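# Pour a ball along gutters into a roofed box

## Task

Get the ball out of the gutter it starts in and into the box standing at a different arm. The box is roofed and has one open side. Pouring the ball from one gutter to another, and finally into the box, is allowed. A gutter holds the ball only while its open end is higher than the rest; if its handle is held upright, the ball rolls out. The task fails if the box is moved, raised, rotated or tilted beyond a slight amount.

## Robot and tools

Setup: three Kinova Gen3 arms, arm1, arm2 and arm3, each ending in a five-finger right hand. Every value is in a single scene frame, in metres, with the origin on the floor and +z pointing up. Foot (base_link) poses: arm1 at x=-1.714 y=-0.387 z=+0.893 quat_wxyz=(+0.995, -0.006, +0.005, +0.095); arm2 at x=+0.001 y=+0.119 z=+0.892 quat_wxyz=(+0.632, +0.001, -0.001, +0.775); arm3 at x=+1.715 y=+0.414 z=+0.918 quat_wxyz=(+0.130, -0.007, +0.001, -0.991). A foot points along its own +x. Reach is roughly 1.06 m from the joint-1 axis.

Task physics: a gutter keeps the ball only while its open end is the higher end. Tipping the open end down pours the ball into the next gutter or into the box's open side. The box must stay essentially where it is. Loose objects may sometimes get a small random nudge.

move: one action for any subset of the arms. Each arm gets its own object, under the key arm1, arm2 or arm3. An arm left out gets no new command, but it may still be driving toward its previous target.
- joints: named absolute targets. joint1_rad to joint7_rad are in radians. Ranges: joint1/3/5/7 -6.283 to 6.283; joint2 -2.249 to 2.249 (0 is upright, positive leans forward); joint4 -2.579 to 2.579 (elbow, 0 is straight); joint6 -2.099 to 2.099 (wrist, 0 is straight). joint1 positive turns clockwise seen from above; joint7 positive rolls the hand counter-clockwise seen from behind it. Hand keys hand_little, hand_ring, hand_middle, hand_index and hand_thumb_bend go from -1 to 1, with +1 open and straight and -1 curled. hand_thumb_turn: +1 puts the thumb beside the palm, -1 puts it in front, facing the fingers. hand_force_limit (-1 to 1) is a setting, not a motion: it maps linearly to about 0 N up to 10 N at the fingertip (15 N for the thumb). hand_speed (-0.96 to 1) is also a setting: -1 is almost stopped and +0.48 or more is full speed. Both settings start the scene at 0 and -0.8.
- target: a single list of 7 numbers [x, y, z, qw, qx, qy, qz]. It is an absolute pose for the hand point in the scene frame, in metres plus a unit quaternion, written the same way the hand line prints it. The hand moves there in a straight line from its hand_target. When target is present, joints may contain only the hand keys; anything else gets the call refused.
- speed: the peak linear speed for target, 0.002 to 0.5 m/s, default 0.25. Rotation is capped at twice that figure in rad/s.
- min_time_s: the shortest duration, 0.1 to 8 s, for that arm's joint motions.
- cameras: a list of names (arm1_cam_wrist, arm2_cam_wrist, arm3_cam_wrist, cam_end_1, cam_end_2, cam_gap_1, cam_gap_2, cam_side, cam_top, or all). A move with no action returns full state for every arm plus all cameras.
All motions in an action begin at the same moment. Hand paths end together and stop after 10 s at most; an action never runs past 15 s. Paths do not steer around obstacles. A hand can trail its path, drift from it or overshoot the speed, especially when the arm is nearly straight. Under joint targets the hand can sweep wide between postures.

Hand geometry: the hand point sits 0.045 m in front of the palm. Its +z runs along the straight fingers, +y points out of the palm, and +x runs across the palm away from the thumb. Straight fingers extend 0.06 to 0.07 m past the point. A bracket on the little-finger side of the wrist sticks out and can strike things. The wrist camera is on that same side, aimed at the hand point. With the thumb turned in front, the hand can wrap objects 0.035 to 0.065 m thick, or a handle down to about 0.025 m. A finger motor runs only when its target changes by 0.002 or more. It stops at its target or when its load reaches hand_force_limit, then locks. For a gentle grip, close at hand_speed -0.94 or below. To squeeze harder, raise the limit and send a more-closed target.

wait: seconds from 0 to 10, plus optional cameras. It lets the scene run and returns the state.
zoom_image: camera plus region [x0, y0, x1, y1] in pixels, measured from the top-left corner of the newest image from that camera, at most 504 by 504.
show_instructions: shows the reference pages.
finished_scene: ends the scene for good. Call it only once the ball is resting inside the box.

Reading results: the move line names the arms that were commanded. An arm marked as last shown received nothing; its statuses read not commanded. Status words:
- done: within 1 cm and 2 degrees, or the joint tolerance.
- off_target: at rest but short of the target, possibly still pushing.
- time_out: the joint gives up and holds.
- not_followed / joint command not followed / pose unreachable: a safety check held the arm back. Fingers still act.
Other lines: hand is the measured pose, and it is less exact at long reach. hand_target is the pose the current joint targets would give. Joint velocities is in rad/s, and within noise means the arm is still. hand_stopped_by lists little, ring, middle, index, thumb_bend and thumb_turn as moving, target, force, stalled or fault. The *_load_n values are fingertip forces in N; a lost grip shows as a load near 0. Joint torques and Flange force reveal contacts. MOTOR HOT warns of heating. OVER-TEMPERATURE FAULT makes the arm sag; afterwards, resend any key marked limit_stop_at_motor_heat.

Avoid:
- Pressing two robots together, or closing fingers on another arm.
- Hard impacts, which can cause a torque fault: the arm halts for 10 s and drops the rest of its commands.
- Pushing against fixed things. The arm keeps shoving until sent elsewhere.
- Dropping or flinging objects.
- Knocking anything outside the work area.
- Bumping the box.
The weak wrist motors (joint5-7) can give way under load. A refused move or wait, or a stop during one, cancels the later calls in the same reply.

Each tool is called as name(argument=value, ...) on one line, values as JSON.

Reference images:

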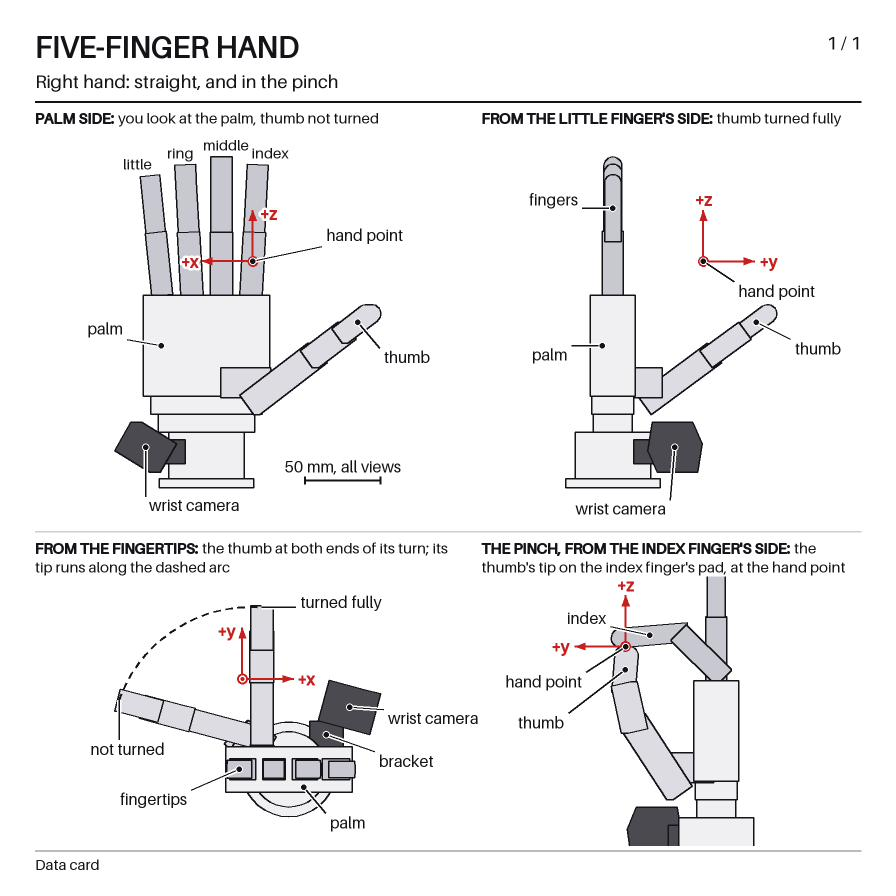

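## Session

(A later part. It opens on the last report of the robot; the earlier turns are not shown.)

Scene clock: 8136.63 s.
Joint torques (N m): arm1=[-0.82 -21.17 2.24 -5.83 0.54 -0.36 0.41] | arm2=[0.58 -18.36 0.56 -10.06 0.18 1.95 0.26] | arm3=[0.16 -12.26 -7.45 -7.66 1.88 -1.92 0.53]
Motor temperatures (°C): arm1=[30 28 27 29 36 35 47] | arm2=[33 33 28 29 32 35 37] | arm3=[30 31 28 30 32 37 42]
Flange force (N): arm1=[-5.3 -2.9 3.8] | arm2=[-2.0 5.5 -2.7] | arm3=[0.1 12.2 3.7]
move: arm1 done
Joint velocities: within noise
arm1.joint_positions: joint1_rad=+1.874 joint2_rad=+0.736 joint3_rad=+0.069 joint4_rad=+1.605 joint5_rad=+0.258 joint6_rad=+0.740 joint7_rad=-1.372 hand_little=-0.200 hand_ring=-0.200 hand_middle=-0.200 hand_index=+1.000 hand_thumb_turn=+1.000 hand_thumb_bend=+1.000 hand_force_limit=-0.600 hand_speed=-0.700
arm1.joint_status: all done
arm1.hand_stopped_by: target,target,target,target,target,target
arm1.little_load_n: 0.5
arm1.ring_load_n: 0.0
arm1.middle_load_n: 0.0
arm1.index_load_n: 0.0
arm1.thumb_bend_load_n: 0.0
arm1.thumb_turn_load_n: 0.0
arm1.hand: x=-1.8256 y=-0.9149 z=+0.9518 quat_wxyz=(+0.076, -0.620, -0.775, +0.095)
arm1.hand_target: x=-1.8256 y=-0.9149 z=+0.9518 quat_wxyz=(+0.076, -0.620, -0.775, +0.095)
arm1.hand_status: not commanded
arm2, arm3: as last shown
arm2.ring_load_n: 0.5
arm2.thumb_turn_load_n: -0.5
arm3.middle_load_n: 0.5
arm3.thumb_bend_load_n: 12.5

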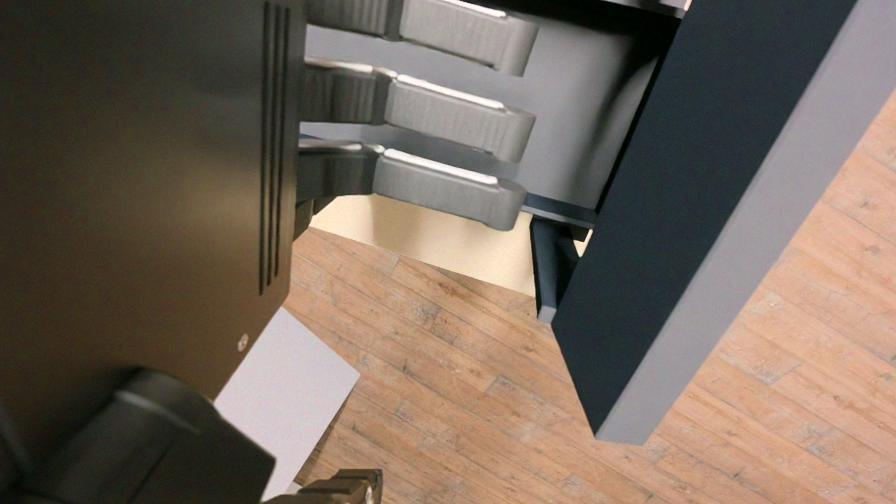

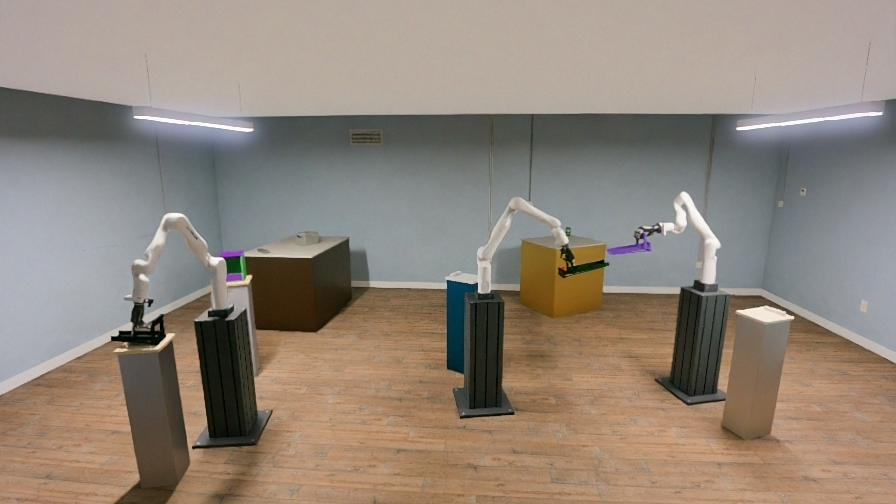

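zoom_image(camera="arm1_cam_wrist", region=[280, 120, 420, 260])

move(cameras=["cam_end_1"])

zoom_image(camera="cam_end_1", region=[550, 290, 620, 370])

Scaled by 3.600 from the camera's image (finer frame: 1280x720).

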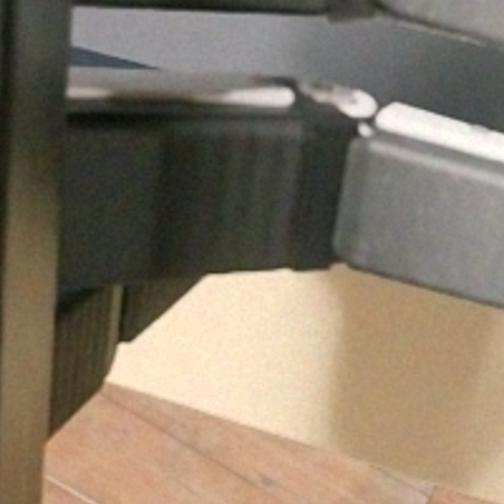

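Scene clock: 8153.17 s.
Joint torques (N m): arm1=[-0.81 -21.18 2.26 -5.87 0.56 -0.38 0.37] | arm2=[0.61 -18.47 0.62 -9.98 0.16 1.85 0.31] | arm3=[0.16 -12.25 -7.47 -7.61 1.87 -1.92 0.51]
Motor temperatures (°C): arm1=[30 28 27 29 36 35 47] | arm2=[33 33 28 29 32 35 37] | arm3=[30 31 28 30 32 37 42]
Flange force (N): arm1=[-5.3 -3.0 3.7] | arm2=[-2.2 5.4 -2.3] | arm3=[0.1 12.2 3.9]
Joint velocities: within noise
arm1.joint_positions: joint1_rad=+1.874 joint2_rad=+0.736 joint3_rad=+0.069 joint4_rad=+1.605 joint5_rad=+0.258 joint6_rad=+0.740 joint7_rad=-1.372 hand_little=-0.200 hand_ring=-0.200 hand_middle=-0.200 hand_index=+1.000 hand_thumb_turn=+1.000 hand_thumb_bend=+1.000 hand_force_limit=-0.600 hand_speed=-0.700
arm1.joint_status: all done
arm1.hand_stopped_by: target,target,target,target,target,target
arm1.little_load_n: 0.0
arm1.ring_load_n: 0.0
arm1.middle_load_n: 0.0
arm1.index_load_n: 0.0
arm1.thumb_bend_load_n: 0.0
arm1.thumb_turn_load_n: 0.0
arm1.hand: x=-1.8256 y=-0.9149 z=+0.9518 quat_wxyz=(+0.076, -0.620, -0.775, +0.095) (m; scene frame)
arm1.hand_target: x=-1.8256 y=-0.9149 z=+0.9518 quat_wxyz=(+0.076, -0.620, -0.775, +0.095) (m; scene frame)
arm1.hand_status: not commanded
arm2.joint_positions: joint1_rad=+1.462 joint2_rad=+0.576 joint3_rad=+0.068 joint4_rad=+1.479 joint5_rad=+3.163 joint6_rad=-0.567 joint7_rad=-3.248 hand_little=-1.000 hand_ring=-1.000 hand_middle=-1.000 hand_index=+1.000 hand_thumb_turn=+1.000 hand_thumb_bend=+1.000 hand_force_limit=-0.400 hand_speed=-0.900
arm2.joint_status: not commanded
arm2.hand_stopped_by: target,target,target,fault,target,target
arm2.little_load_n: 0.5
arm2.ring_load_n: 1.0
arm2.middle_load_n: 0.5
arm2.index_load_n: 0.0
arm2.thumb_bend_load_n: 0.0
arm2.thumb_turn_load_n: 0.0
arm2.hand: x=+0.5985 y=+0.2774 z=+1.0750 quat_wxyz=(-0.198, +0.739, -0.622, +0.167) (m; scene frame)
arm2.hand_target: x=+0.5985 y=+0.2774 z=+1.0750 quat_wxyz=(-0.198, +0.739, -0.622, +0.167) (m; scene frame)
arm2.hand_status: not commanded
arm3.joint_positions: joint1_rad=+1.154 joint2_rad=+0.695 joint3_rad=-1.515 joint4_rad=+2.330 joint5_rad=-0.426 joint6_rad=-1.081 joint7_rad=+0.931 hand_little=+0.000 hand_ring=-0.060 hand_middle=-0.099 hand_index=-0.099 hand_thumb_turn=-1.000 hand_thumb_bend=+0.066 hand_force_limit=+0.400 hand_speed=-0.940
arm3.joint_status: not commanded
arm3.hand_stopped_by: target,target,target,target,force,target
arm3.little_load_n: 0.0
arm3.ring_load_n: 0.0
arm3.middle_load_n: 0.5
arm3.index_load_n: 1.0
arm3.thumb_bend_load_n: 12.5
arm3.thumb_turn_load_n: 0.5
arm3.hand: x=+1.1500 y=+0.3115 z=+1.2700 quat_wxyz=(+0.443, -0.467, -0.555, +0.527) (m; scene frame)
arm3.hand_target: x=+1.1500 y=+0.3115 z=+1.2700 quat_wxyz=(+0.443, -0.467, -0.555, +0.527) (m; scene frame)
arm3.hand_status: not commanded
pictures: cam_end_1

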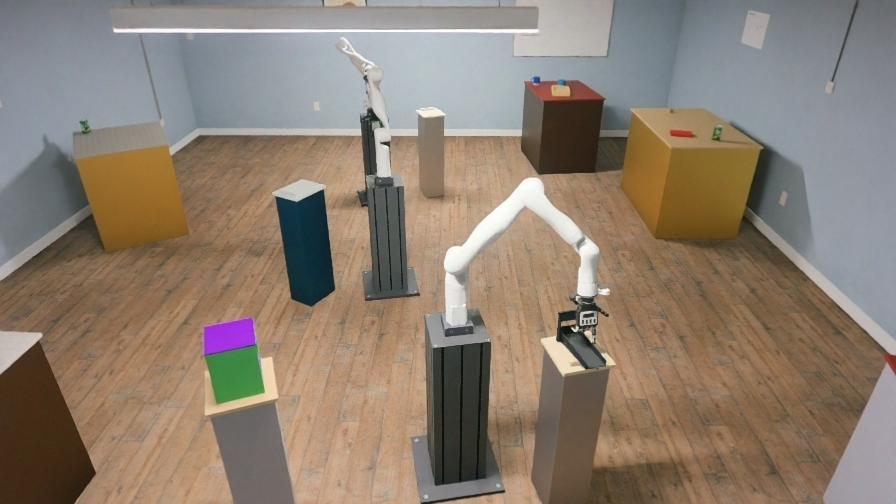

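Scaled by 6.300 from the camera's image (finer frame: 1280x720).

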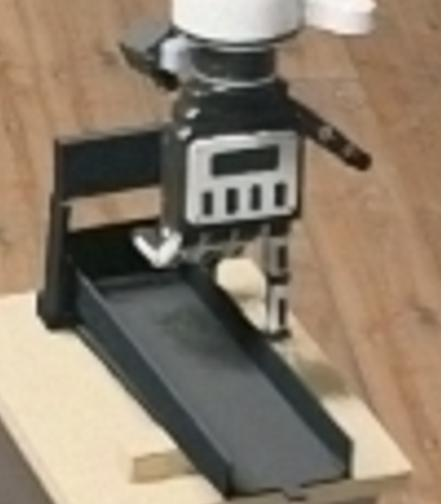

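move(arm1={"target": [-1.8250, -0.9173, 0.9518, -0.07611, 0.61991, 0.77516, -0.09518], "speed": 0.03}, cameras=["cam_end_1", "arm1_cam_wrist"])

zoom_image(camera="cam_end_1", region=[550, 290, 620, 370])

Scene clock: 8170.57 s.
Joint torques (N m): arm1=[-0.99 -21.6 2.12 -6.17 0.53 -0.51 0.37] | arm2=[0.62 -18.34 0.63 -10.01 0.22 1.91 0.27] | arm3=[0.17 -12.25 -7.45 -7.59 1.88 -1.95 0.49]
Motor temperatures (°C): arm1=[30 28 27 29 36 35 47] | arm2=[33 33 28 29 32 35 37] | arm3=[30 31 28 30 32 37 42]
Flange force (N): arm1=[-5.0 -3.0 4.2] | arm2=[-2.0 5.5 -2.6] | arm3=[0.1 12.0 4.0]
move: arm1 done
Joint velocities: within noise
arm1.joint_positions: joint1_rad=+1.873 joint2_rad=+0.740 joint3_rad=+0.068 joint4_rad=+1.596 joint5_rad=+0.257 joint6_rad=+0.745 joint7_rad=-1.372 hand_little=-0.200 hand_ring=-0.200 hand_middle=-0.200 hand_index=+1.000 hand_thumb_turn=+1.000 hand_thumb_bend=+1.000 hand_force_limit=-0.600 hand_speed=-0.700
arm1.joint_status: not commanded
arm1.hand_stopped_by: target,target,target,target,target,target
arm1.little_load_n: 0.0
arm1.ring_load_n: 0.0
arm1.middle_load_n: 0.0
arm1.index_load_n: 0.0
arm1.thumb_bend_load_n: 0.0
arm1.thumb_turn_load_n: 0.0
arm1.hand: x=-1.8250 y=-0.9173 z=+0.9518 quat_wxyz=(+0.076, -0.620, -0.775, +0.095)
arm1.hand_target: x=-1.8250 y=-0.9173 z=+0.9518 quat_wxyz=(+0.076, -0.620, -0.775, +0.095)
arm1.hand_status: done (0.000 m and 0.0 deg from the pose sent, 0.002 m and 0.0 deg at the start)
arm2, arm3: as last shown
arm2.middle_load_n: 1.0
arm3.middle_load_n: 1.0
arm3.thumb_bend_load_n: 13.0
pictures: arm1_cam_wrist, cam_end_1

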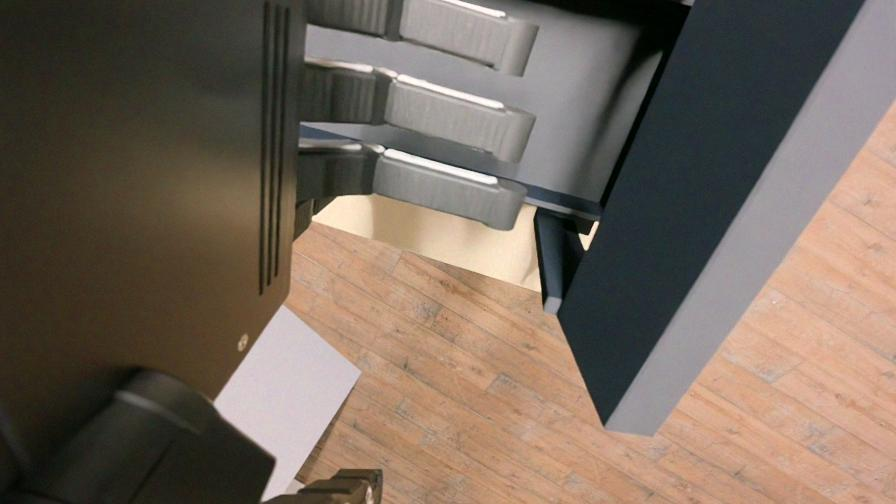

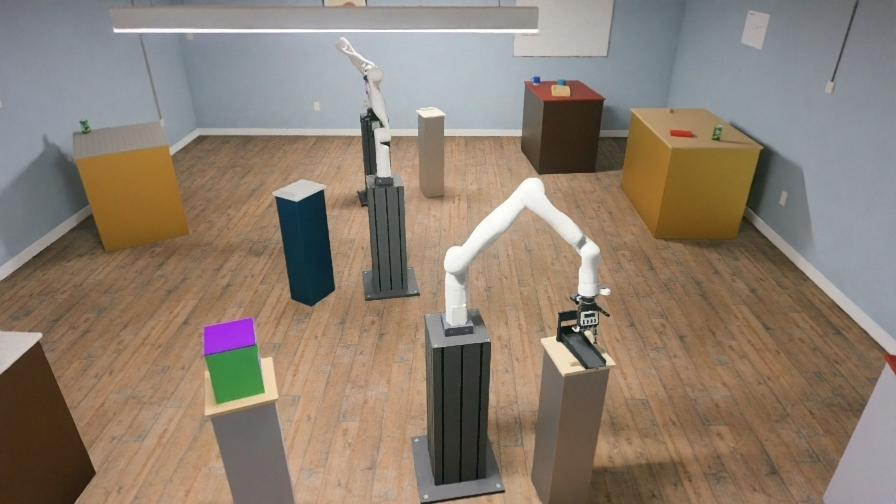

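Scaled by 6.300 from the camera's image (finer frame: 1280x720).

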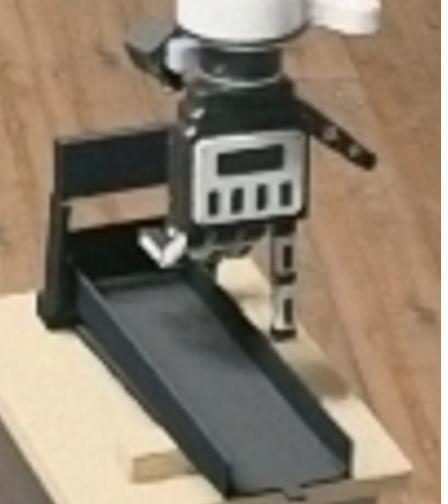

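move(arm1={"target": [-1.7919, -0.9098, 0.9433, -0.07611, 0.61991, 0.77516, -0.09518], "speed": 0.04}, cameras=["arm1_cam_wrist", "cam_end_1", "cam_side"])

zoom_image(camera="arm1_cam_wrist", region=[290, 0, 650, 360])

zoom_image(camera="cam_side", region=[105, 280, 175, 350])

zoom_image(camera="cam_end_1", region=[550, 290, 620, 370])

Scene clock: 8198.70 s.
Joint torques (N m): arm1=[-0.99 -21.14 2.23 -5.94 0.51 -0.48 0.36] | arm2=[0.58 -18.45 0.6 -9.93 0.16 1.93 0.27] | arm3=[0.2 -12.34 -7.45 -7.61 1.9 -1.9 0.5]
Motor temperatures (°C): arm1=[30 28 27 29 36 35 47] | arm2=[33 33 28 29 32 35 37] | arm3=[30 31 27 30 32 37 42]
Flange force (N): arm1=[-4.8 -2.6 4.3] | arm2=[-2.0 5.0 -2.4] | arm3=[-0.1 12.5 4.1]
move: arm1 done
Joint velocities: within noise
arm1.joint_positions: joint1_rad=+1.801 joint2_rad=+0.732 joint3_rad=+0.080 joint4_rad=+1.652 joint5_rad=+0.263 joint6_rad=+0.712 joint7_rad=-1.446 hand_little=-0.200 hand_ring=-0.200 hand_middle=-0.200 hand_index=+1.000 hand_thumb_turn=+1.000 hand_thumb_bend=+1.000 hand_force_limit=-0.600 hand_speed=-0.700
arm1.joint_status: not commanded
arm1.hand_stopped_by: target,target,target,target,target,target
arm1.little_load_n: 0.0
arm1.ring_load_n: 0.0
arm1.middle_load_n: 0.0
arm1.index_load_n: 0.0
arm1.thumb_bend_load_n: 0.0
arm1.thumb_turn_load_n: 0.0
arm1.hand: x=-1.7919 y=-0.9098 z=+0.9433 quat_wxyz=(+0.076, -0.620, -0.775, +0.095)
arm1.hand_target: x=-1.7919 y=-0.9098 z=+0.9433 quat_wxyz=(+0.076, -0.620, -0.775, +0.095)
arm1.hand_status: done (0.000 m and 0.0 deg from the pose sent, 0.035 m and 0.0 deg at the start)
arm2, arm3: as last shown
arm3.middle_load_n: 0.5
arm3.thumb_turn_load_n: 1.0

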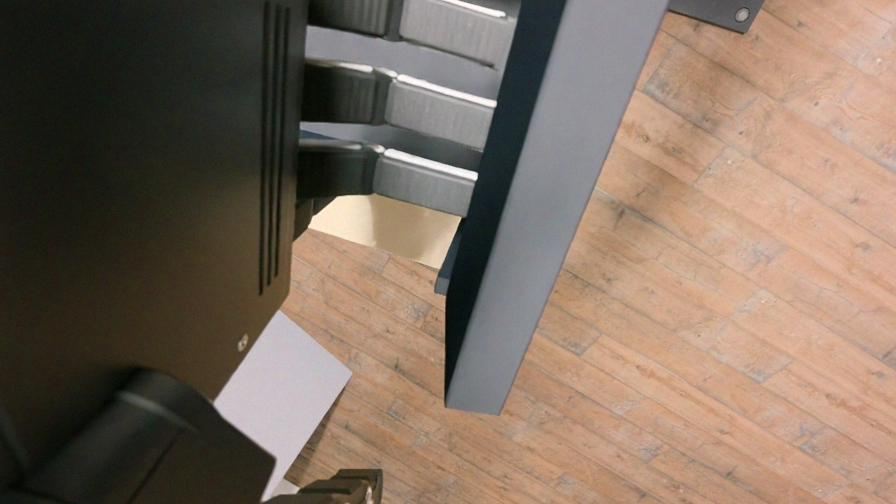

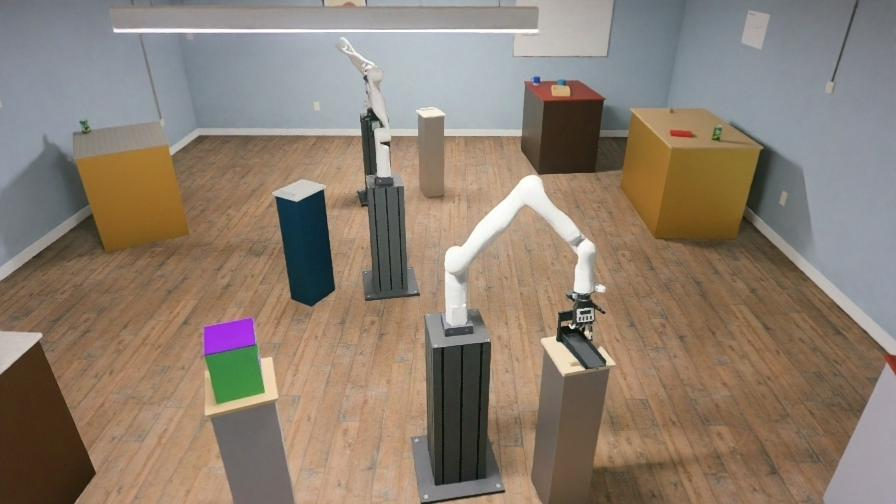

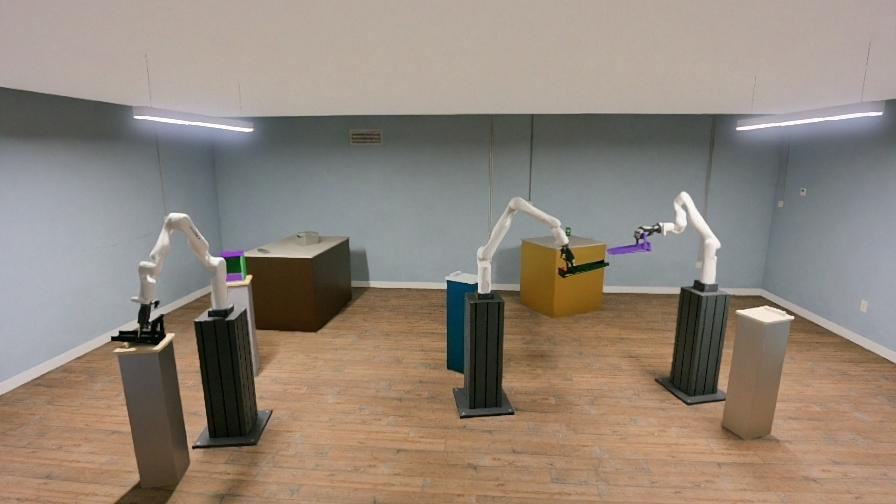

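Scaled by 1.400 from the camera's image (finer frame: 1280x720).

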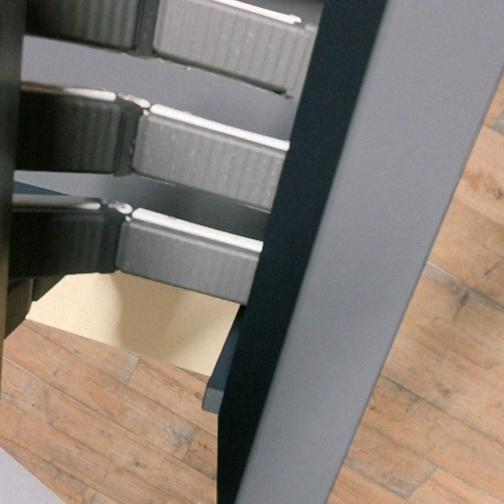

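Scaled by 7.200 from the camera's image (finer frame: 1280x720).

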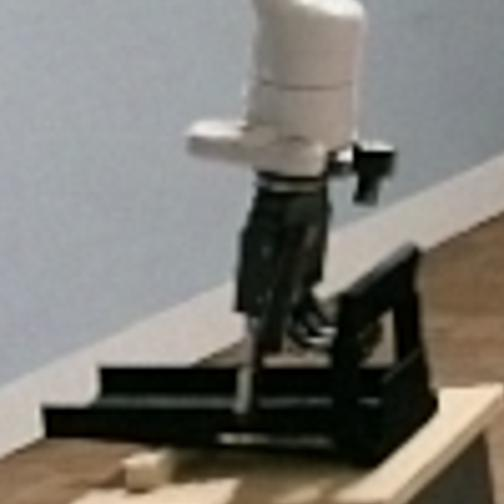

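Scaled by 6.300 from the camera's image (finer frame: 1280x720).

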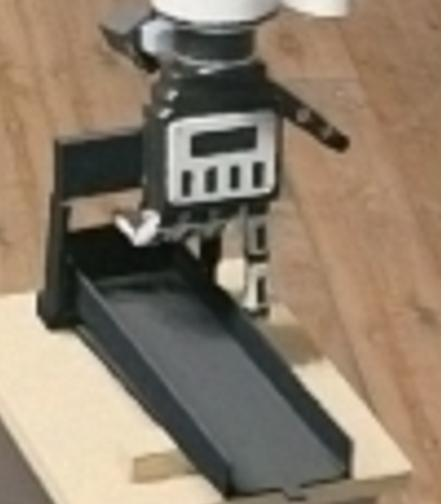

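move(arm1={"target": [-1.7682, -0.9045, 0.9373, -0.07611, 0.61991, 0.77516, -0.09518], "speed": 0.03}, cameras=["arm1_cam_wrist", "cam_side"])

zoom_image(camera="arm1_cam_wrist", region=[250, 0, 610, 360])

zoom_image(camera="cam_side", region=[105, 280, 175, 350])

Scene clock: 8214.80 s.
Joint torques (N m): arm1=[-0.95 -20.89 2.29 -5.64 0.53 -0.44 0.38] | arm2=[0.63 -18.51 0.64 -9.96 0.19 1.9 0.33] | arm3=[0.19 -12.31 -7.44 -7.61 1.88 -1.93 0.47]
Motor temperatures (°C): arm1=[30 28 27 29 36 35 47] | arm2=[33 33 28 29 32 35 37] | arm3=[30 31 27 30 32 37 42]
Flange force (N): arm1=[-5.2 -2.3 4.4] | arm2=[-2.2 5.1 -2.3] | arm3=[0.1 12.3 4.0]
move: arm1 done
Joint velocities: within noise
arm1.joint_positions: joint1_rad=+1.748 joint2_rad=+0.729 joint3_rad=+0.089 joint4_rad=+1.686 joint5_rad=+0.265 joint6_rad=+0.692 joint7_rad=-1.499 hand_little=-0.200 hand_ring=-0.200 hand_middle=-0.200 hand_index=+1.000 hand_thumb_turn=+1.000 hand_thumb_bend=+1.000 hand_force_limit=-0.600 hand_speed=-0.700
arm1.joint_status: not commanded
arm1.hand_stopped_by: target,target,target,target,target,target
arm1.little_load_n: 0.0
arm1.ring_load_n: 0.0
arm1.middle_load_n: 0.0
arm1.index_load_n: 0.0
arm1.thumb_bend_load_n: 0.0
arm1.thumb_turn_load_n: 0.0
arm1.hand: x=-1.7682 y=-0.9045 z=+0.9373 quat_wxyz=(+0.076, -0.620, -0.775, +0.095)
arm1.hand_target: x=-1.7682 y=-0.9045 z=+0.9373 quat_wxyz=(+0.076, -0.620, -0.775, +0.095)
arm1.hand_status: done (0.000 m and 0.0 deg from the pose sent, 0.025 m and 0.0 deg at the start)
arm2, arm3: as last shown
arm2.little_load_n: 0.0
arm3.middle_load_n: 1.0
arm3.thumb_turn_load_n: 0.5

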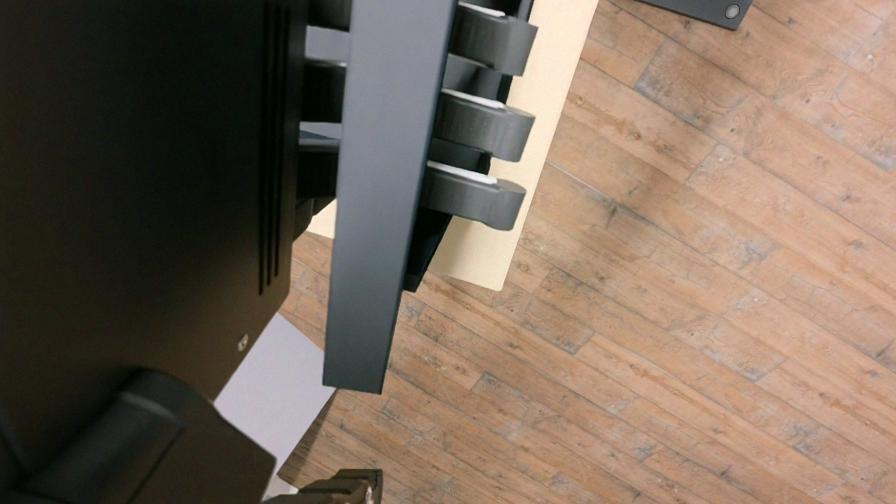

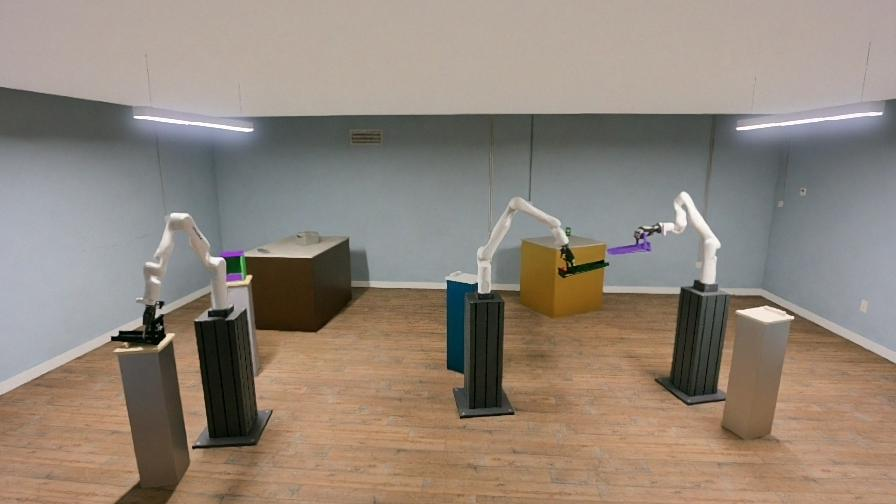

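Scaled by 1.400 from the camera's image (finer frame: 1280x720).

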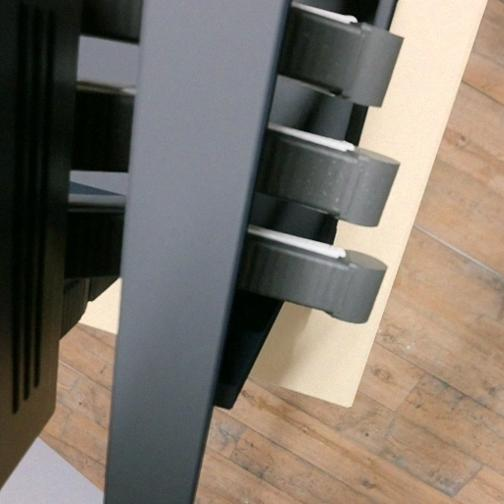

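Scaled by 7.200 from the camera's image (finer frame: 1280x720).

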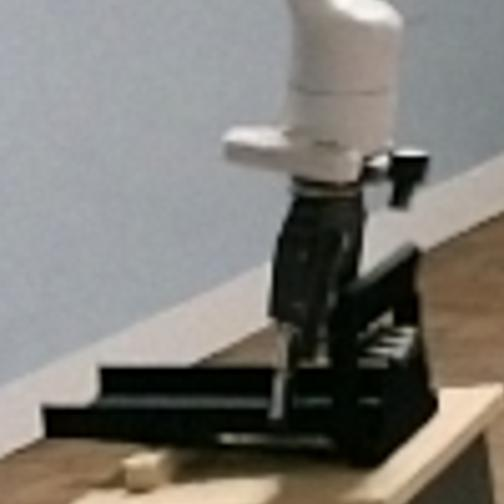

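move(arm1={"target": [-1.7602, -0.9027, 0.9352, -0.07611, 0.61991, 0.77516, -0.09518], "speed": 0.03})

move(arm1={"target": [-1.7612, -0.9029, 0.9308, -0.07611, 0.61991, 0.77516, -0.09518], "speed": 0.03}, cameras=["arm1_cam_wrist", "cam_side"])

zoom_image(camera="arm1_cam_wrist", region=[250, 0, 610, 360])

zoom_image(camera="cam_side", region=[105, 280, 175, 350])

Scene clock: 8235.70 s.
Joint torques (N m): arm1=[-0.96 -20.82 2.31 -5.58 0.53 -0.42 0.38] | arm2=[0.59 -18.35 0.6 -9.98 0.19 1.94 0.29] | arm3=[0.13 -12.29 -7.45 -7.62 1.87 -1.89 0.52]
Motor temperatures (°C): arm1=[30 28 27 29 36 35 47] | arm2=[33 33 28 29 32 35 37] | arm3=[30 31 27 30 32 37 42]
Flange force (N): arm1=[-5.2 -2.2 4.4] | arm2=[-2.0 5.3 -2.7] | arm3=[0.2 12.3 3.8]
move: arm1 done
Joint velocities: within noise
arm1.joint_positions: joint1_rad=+1.729 joint2_rad=+0.729 joint3_rad=+0.091 joint4_rad=+1.697 joint5_rad=+0.265 joint6_rad=+0.685 joint7_rad=-1.517 hand_little=-0.200 hand_ring=-0.200 hand_middle=-0.200 hand_index=+1.000 hand_thumb_turn=+1.000 hand_thumb_bend=+1.000 hand_force_limit=-0.600 hand_speed=-0.700
arm1.joint_status: not commanded
arm1.hand_stopped_by: target,target,target,target,target,target
arm1.little_load_n: 0.5
arm1.ring_load_n: 0.0
arm1.middle_load_n: 0.0
arm1.index_load_n: 0.0
arm1.thumb_bend_load_n: 0.0
arm1.thumb_turn_load_n: 0.0
arm1.hand: x=-1.7602 y=-0.9027 z=+0.9352 quat_wxyz=(+0.076, -0.620, -0.775, +0.095)
arm1.hand_target: x=-1.7602 y=-0.9027 z=+0.9352 quat_wxyz=(+0.076, -0.620, -0.775, +0.095)
arm1.hand_status: done (0.000 m and 0.0 deg from the pose sent, 0.008 m and 0.0 deg at the start)
arm2, arm3: as last shown
arm2.thumb_turn_load_n: -0.5
arm3.middle_load_n: 0.5
arm3.index_load_n: 0.5
arm3.thumb_bend_load_n: 12.5
arm3.thumb_turn_load_n: 1.0
pictures: none

Scene clock: 8236.67 s.
Joint torques (N m): arm1=[-0.93 -20.86 2.33 -5.54 0.53 -0.41 0.35] | arm2=[0.67 -18.42 0.51 -9.92 0.22 1.91 0.26] | arm3=[0.18 -12.28 -7.47 -7.66 1.86 -1.9 0.52]
Motor temperatures (°C): arm1=[30 28 27 29 36 35 47] | arm2=[33 33 28 29 32 35 37] | arm3=[30 31 27 30 32 37 42]
Flange force (N): arm1=[-5.0 -2.2 4.5] | arm2=[-2.3 5.0 -2.4] | arm3=[0.0 12.5 3.8]
move: arm1 done
Joint velocities: within noise
arm1.joint_positions: joint1_rad=+1.731 joint2_rad=+0.737 joint3_rad=+0.093 joint4_rad=+1.699 joint5_rad=+0.267 joint6_rad=+0.675 joint7_rad=-1.518 hand_little=-0.200 hand_ring=-0.200 hand_middle=-0.200 hand_index=+1.000 hand_thumb_turn=+1.000 hand_thumb_bend=+1.000 hand_force_limit=-0.600 hand_speed=-0.700
arm1.joint_status: not commanded
arm1.hand_stopped_by: target,target,target,target,target,target
arm1.little_load_n: 0.0
arm1.ring_load_n: 0.0
arm1.middle_load_n: 0.5
arm1.index_load_n: 0.0
arm1.thumb_bend_load_n: -0.5
arm1.thumb_turn_load_n: -0.5
arm1.hand: x=-1.7612 y=-0.9029 z=+0.9308 quat_wxyz=(+0.076, -0.620, -0.775, +0.095)
arm1.hand_target: x=-1.7612 y=-0.9029 z=+0.9308 quat_wxyz=(+0.076, -0.620, -0.775, +0.095)
arm1.hand_status: done (0.000 m and 0.0 deg from the pose sent, 0.005 m and 0.0 deg at the start)
arm2, arm3: as last shown
arm3.index_load_n: 1.0
arm3.thumb_bend_load_n: 13.0
arm3.thumb_turn_load_n: 0.5

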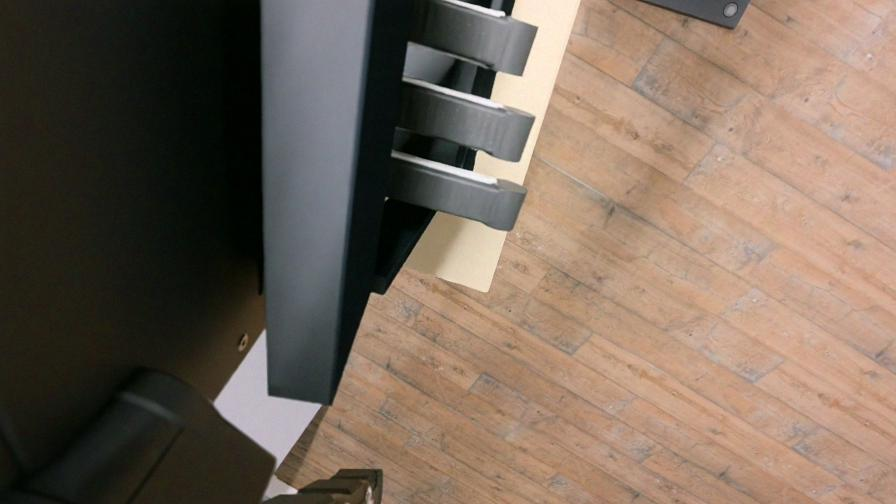

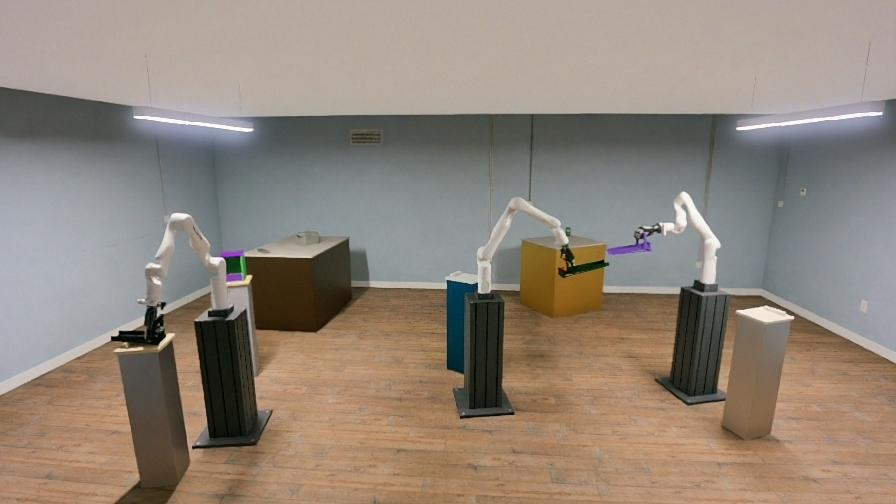

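Scaled by 1.400 from the camera's image (finer frame: 1280x720).

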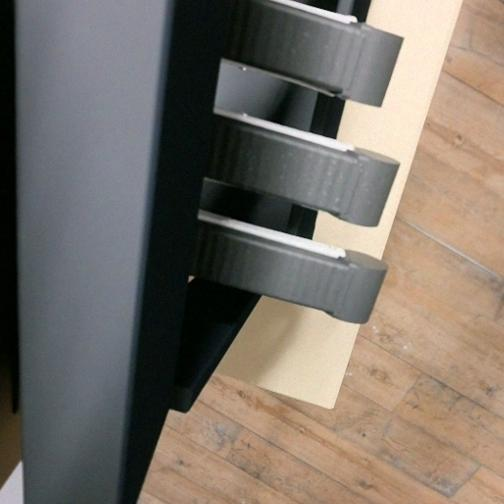

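Scaled by 7.200 from the camera's image (finer frame: 1280x720).

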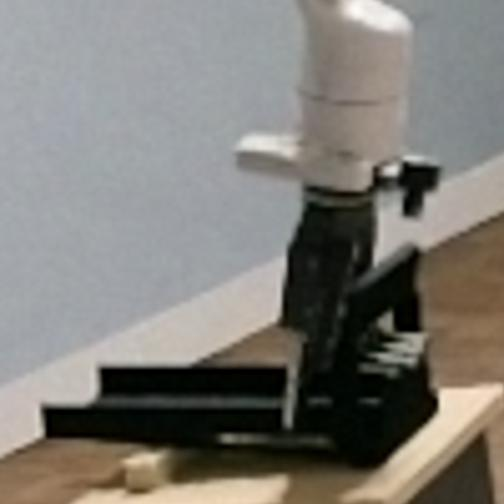

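move(arm1={"joints": {"hand_middle": -0.6, "hand_ring": -0.6, "hand_little": -0.6, "hand_force_limit": -0.6, "hand_speed": -0.85}}, cameras=["arm1_cam_wrist"])

zoom_image(camera="arm1_cam_wrist", region=[250, 0, 610, 360])

Scene clock: 8266.87 s.
Joint torques (N m): arm1=[-0.95 -20.85 2.28 -5.55 0.53 -0.41 0.38] | arm2=[0.58 -18.41 0.54 -9.92 0.2 1.94 0.27] | arm3=[0.14 -12.3 -7.47 -7.62 1.86 -1.91 0.47]
Motor temperatures (°C): arm1=[30 28 27 29 36 35 47] | arm2=[33 33 28 29 32 35 37] | arm3=[30 31 27 30 32 37 42]
Flange force (N): arm1=[-5.0 -2.2 4.4] | arm2=[-2.0 5.0 -2.5] | arm3=[0.2 12.3 3.9]
move: arm1 done
Joint velocities: within noise
arm1.joint_positions: joint1_rad=+1.731 joint2_rad=+0.737 joint3_rad=+0.093 joint4_rad=+1.699 joint5_rad=+0.267 joint6_rad=+0.675 joint7_rad=-1.518 hand_little=-0.600 hand_ring=-0.600 hand_middle=-0.600 hand_index=+1.000 hand_thumb_turn=+1.000 hand_thumb_bend=+1.000 hand_force_limit=-0.600 hand_speed=-0.850
arm1.joint_status: all done
arm1.hand_stopped_by: target,target,target,target,target,target
arm1.little_load_n: 0.0
arm1.ring_load_n: 0.0
arm1.middle_load_n: 0.0
arm1.index_load_n: 0.0
arm1.thumb_bend_load_n: 0.0
arm1.thumb_turn_load_n: 0.0
arm1.hand: x=-1.7612 y=-0.9029 z=+0.9308 quat_wxyz=(+0.076, -0.620, -0.775, +0.095)
arm1.hand_target: x=-1.7612 y=-0.9029 z=+0.9308 quat_wxyz=(+0.076, -0.620, -0.775, +0.095)
arm1.hand_status: not commanded
arm2, arm3: as last shown
arm2.little_load_n: 0.5
arm2.thumb_turn_load_n: 0.0
arm3.middle_load_n: 1.0
arm3.thumb_bend_load_n: 12.5
arm3.thumb_turn_load_n: 1.0

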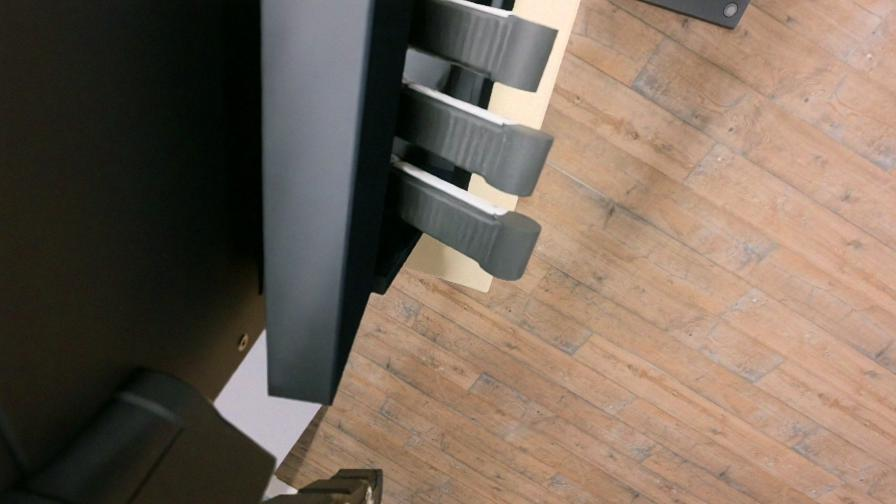

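Scaled by 1.400 from the camera's image (finer frame: 1280x720).

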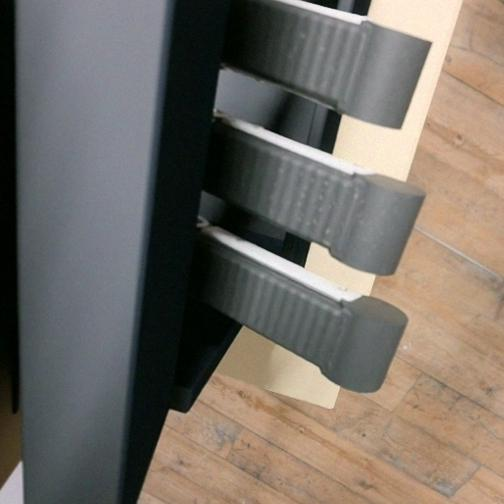

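move(arm1={"target": [-1.7617, -0.9030, 0.9290, -0.07611, 0.61991, 0.77516, -0.09518], "speed": 0.02})

move(arm1={"joints": {"hand_middle": -1.0, "hand_ring": -1.0, "hand_little": -1.0, "hand_force_limit": -0.4, "hand_speed": -0.9}}, cameras=["arm1_cam_wrist"])

zoom_image(camera="arm1_cam_wrist", region=[250, 0, 610, 360])

Scene clock: 8280.67 s.
Joint torques (N m): arm1=[-0.98 -20.9 2.28 -5.49 0.53 -0.47 0.37] | arm2=[0.64 -18.35 0.6 -9.95 0.14 1.97 0.28] | arm3=[0.15 -12.26 -7.44 -7.62 1.88 -1.93 0.5]
Motor temperatures (°C): arm1=[30 28 27 29 36 35 47] | arm2=[33 33 28 29 32 35 37] | arm3=[30 31 27 30 32 37 42]
Flange force (N): arm1=[-5.2 -2.3 4.4] | arm2=[-2.2 5.1 -2.7] | arm3=[0.1 12.1 3.8]
move: arm1 done
Joint velocities: within noise
arm1.joint_positions: joint1_rad=+1.731 joint2_rad=+0.740 joint3_rad=+0.093 joint4_rad=+1.699 joint5_rad=+0.267 joint6_rad=+0.671 joint7_rad=-1.518 hand_little=-0.600 hand_ring=-0.600 hand_middle=-0.600 hand_index=+1.000 hand_thumb_turn=+1.000 hand_thumb_bend=+1.000 hand_force_limit=-0.600 hand_speed=-0.850
arm1.joint_status: not commanded
arm1.hand_stopped_by: target,target,target,target,target,target
arm1.little_load_n: 0.0
arm1.ring_load_n: 0.5
arm1.middle_load_n: 0.0
arm1.index_load_n: 0.0
arm1.thumb_bend_load_n: 0.0
arm1.thumb_turn_load_n: -0.5
arm1.hand: x=-1.7617 y=-0.9030 z=+0.9290 quat_wxyz=(+0.076, -0.620, -0.775, +0.095)
arm1.hand_target: x=-1.7617 y=-0.9030 z=+0.9290 quat_wxyz=(+0.076, -0.620, -0.775, +0.095)
arm1.hand_status: done (0.000 m and 0.0 deg from the pose sent, 0.002 m and 0.0 deg at the start)
arm2, arm3: as last shown
pictures: none

Scene clock: 8282.57 s.
Joint torques (N m): arm1=[-0.79 -21.32 2.49 -5.73 0.59 -0.42 0.37] | arm2=[0.59 -18.41 0.52 -9.96 0.19 1.93 0.28] | arm3=[0.16 -12.3 -7.47 -7.65 1.88 -1.95 0.52]
Motor temperatures (°C): arm1=[30 28 27 29 36 35 47] | arm2=[33 33 28 29 32 35 37] | arm3=[30 31 27 30 32 37 42]
Flange force (N): arm1=[-5.1 -1.7 5.2] | arm2=[-2.1 5.1 -2.5] | arm3=[0.2 12.2 3.9]
move: arm1 done
Joint velocities: within noise
arm1.joint_positions: joint1_rad=+1.731 joint2_rad=+0.741 joint3_rad=+0.093 joint4_rad=+1.699 joint5_rad=+0.267 joint6_rad=+0.671 joint7_rad=-1.518 hand_little=-1.000 hand_ring=-1.000 hand_middle=-1.000 hand_index=+1.000 hand_thumb_turn=+1.000 hand_thumb_bend=+1.000 hand_force_limit=-0.400 hand_speed=-0.900
arm1.joint_status: all done
arm1.hand_stopped_by: target,target,target,target,target,target
arm1.little_load_n: 0.0
arm1.ring_load_n: 0.0
arm1.middle_load_n: 1.0
arm1.index_load_n: 0.0
arm1.thumb_bend_load_n: 0.0
arm1.thumb_turn_load_n: 0.0
arm1.hand: x=-1.7617 y=-0.9030 z=+0.9290 quat_wxyz=(+0.076, -0.620, -0.775, +0.095)
arm1.hand_target: x=-1.7617 y=-0.9030 z=+0.9290 quat_wxyz=(+0.076, -0.620, -0.775, +0.095)
arm1.hand_status: not commanded
arm2.joint_positions: joint1_rad=+1.462 joint2_rad=+0.576 joint3_rad=+0.068 joint4_rad=+1.479 joint5_rad=+3.163 joint6_rad=-0.567 joint7_rad=-3.248 hand_little=-1.000 hand_ring=-1.000 hand_middle=-1.000 hand_index=+1.000 hand_thumb_turn=+1.000 hand_thumb_bend=+1.000 hand_force_limit=-0.400 hand_speed=-0.900
arm2.joint_status: not commanded
arm2.hand_stopped_by: target,target,target,fault,target,target
arm2.little_load_n: 0.0
arm2.ring_load_n: 1.0
arm2.middle_load_n: 1.0
arm2.index_load_n: 0.0
arm2.thumb_bend_load_n: 0.0
arm2.thumb_turn_load_n: 0.0
arm2.hand: x=+0.5985 y=+0.2774 z=+1.0750 quat_wxyz=(-0.198, +0.739, -0.622, +0.167)
arm2.hand_target: x=+0.5985 y=+0.2774 z=+1.0750 quat_wxyz=(-0.198, +0.739, -0.622, +0.167)
arm2.hand_status: not commanded
arm3.joint_positions: joint1_rad=+1.154 joint2_rad=+0.695 joint3_rad=-1.515 joint4_rad=+2.330 joint5_rad=-0.426 joint6_rad=-1.081 joint7_rad=+0.931 hand_little=+0.000 hand_ring=-0.060 hand_middle=-0.099 hand_index=-0.099 hand_thumb_turn=-1.000 hand_thumb_bend=+0.066 hand_force_limit=+0.400 hand_speed=-0.940
arm3.joint_status: not commanded
arm3.hand_stopped_by: target,target,target,target,force,target
arm3.little_load_n: 0.0
arm3.ring_load_n: 0.0
arm3.middle_load_n: 0.5
arm3.index_load_n: 0.5
arm3.thumb_bend_load_n: 12.5
arm3.thumb_turn_load_n: 0.5
arm3.hand: x=+1.1500 y=+0.3115 z=+1.2700 quat_wxyz=(+0.443, -0.467, -0.555, +0.527)
arm3.hand_target: x=+1.1500 y=+0.3115 z=+1.2700 quat_wxyz=(+0.443, -0.467, -0.555, +0.527)
arm3.hand_status: not commanded

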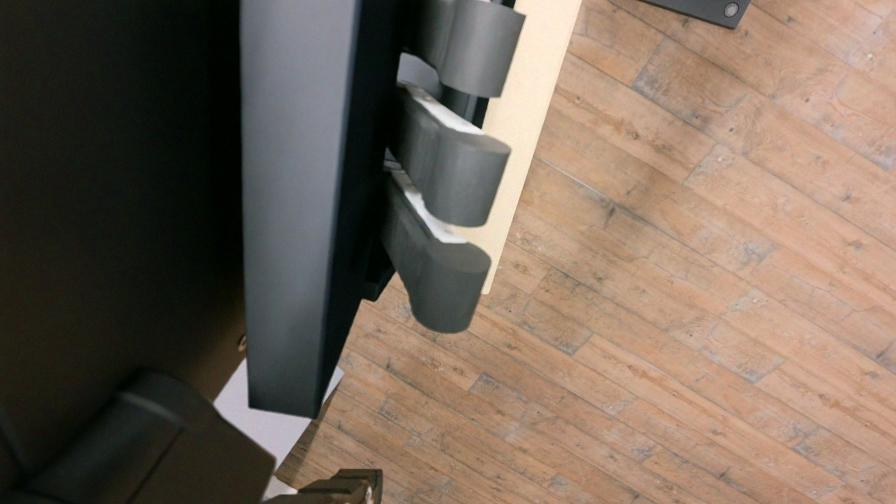

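Scaled by 1.400 from the camera's image (finer frame: 1280x720).

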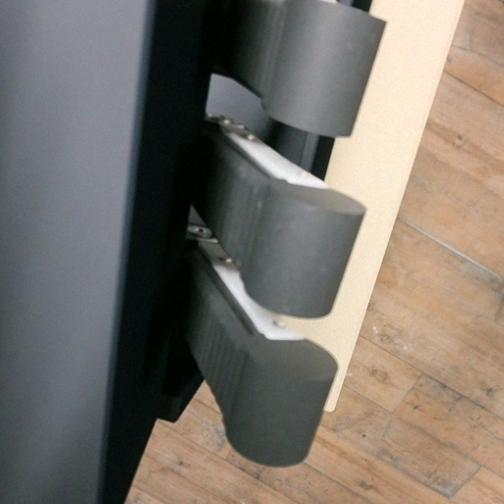

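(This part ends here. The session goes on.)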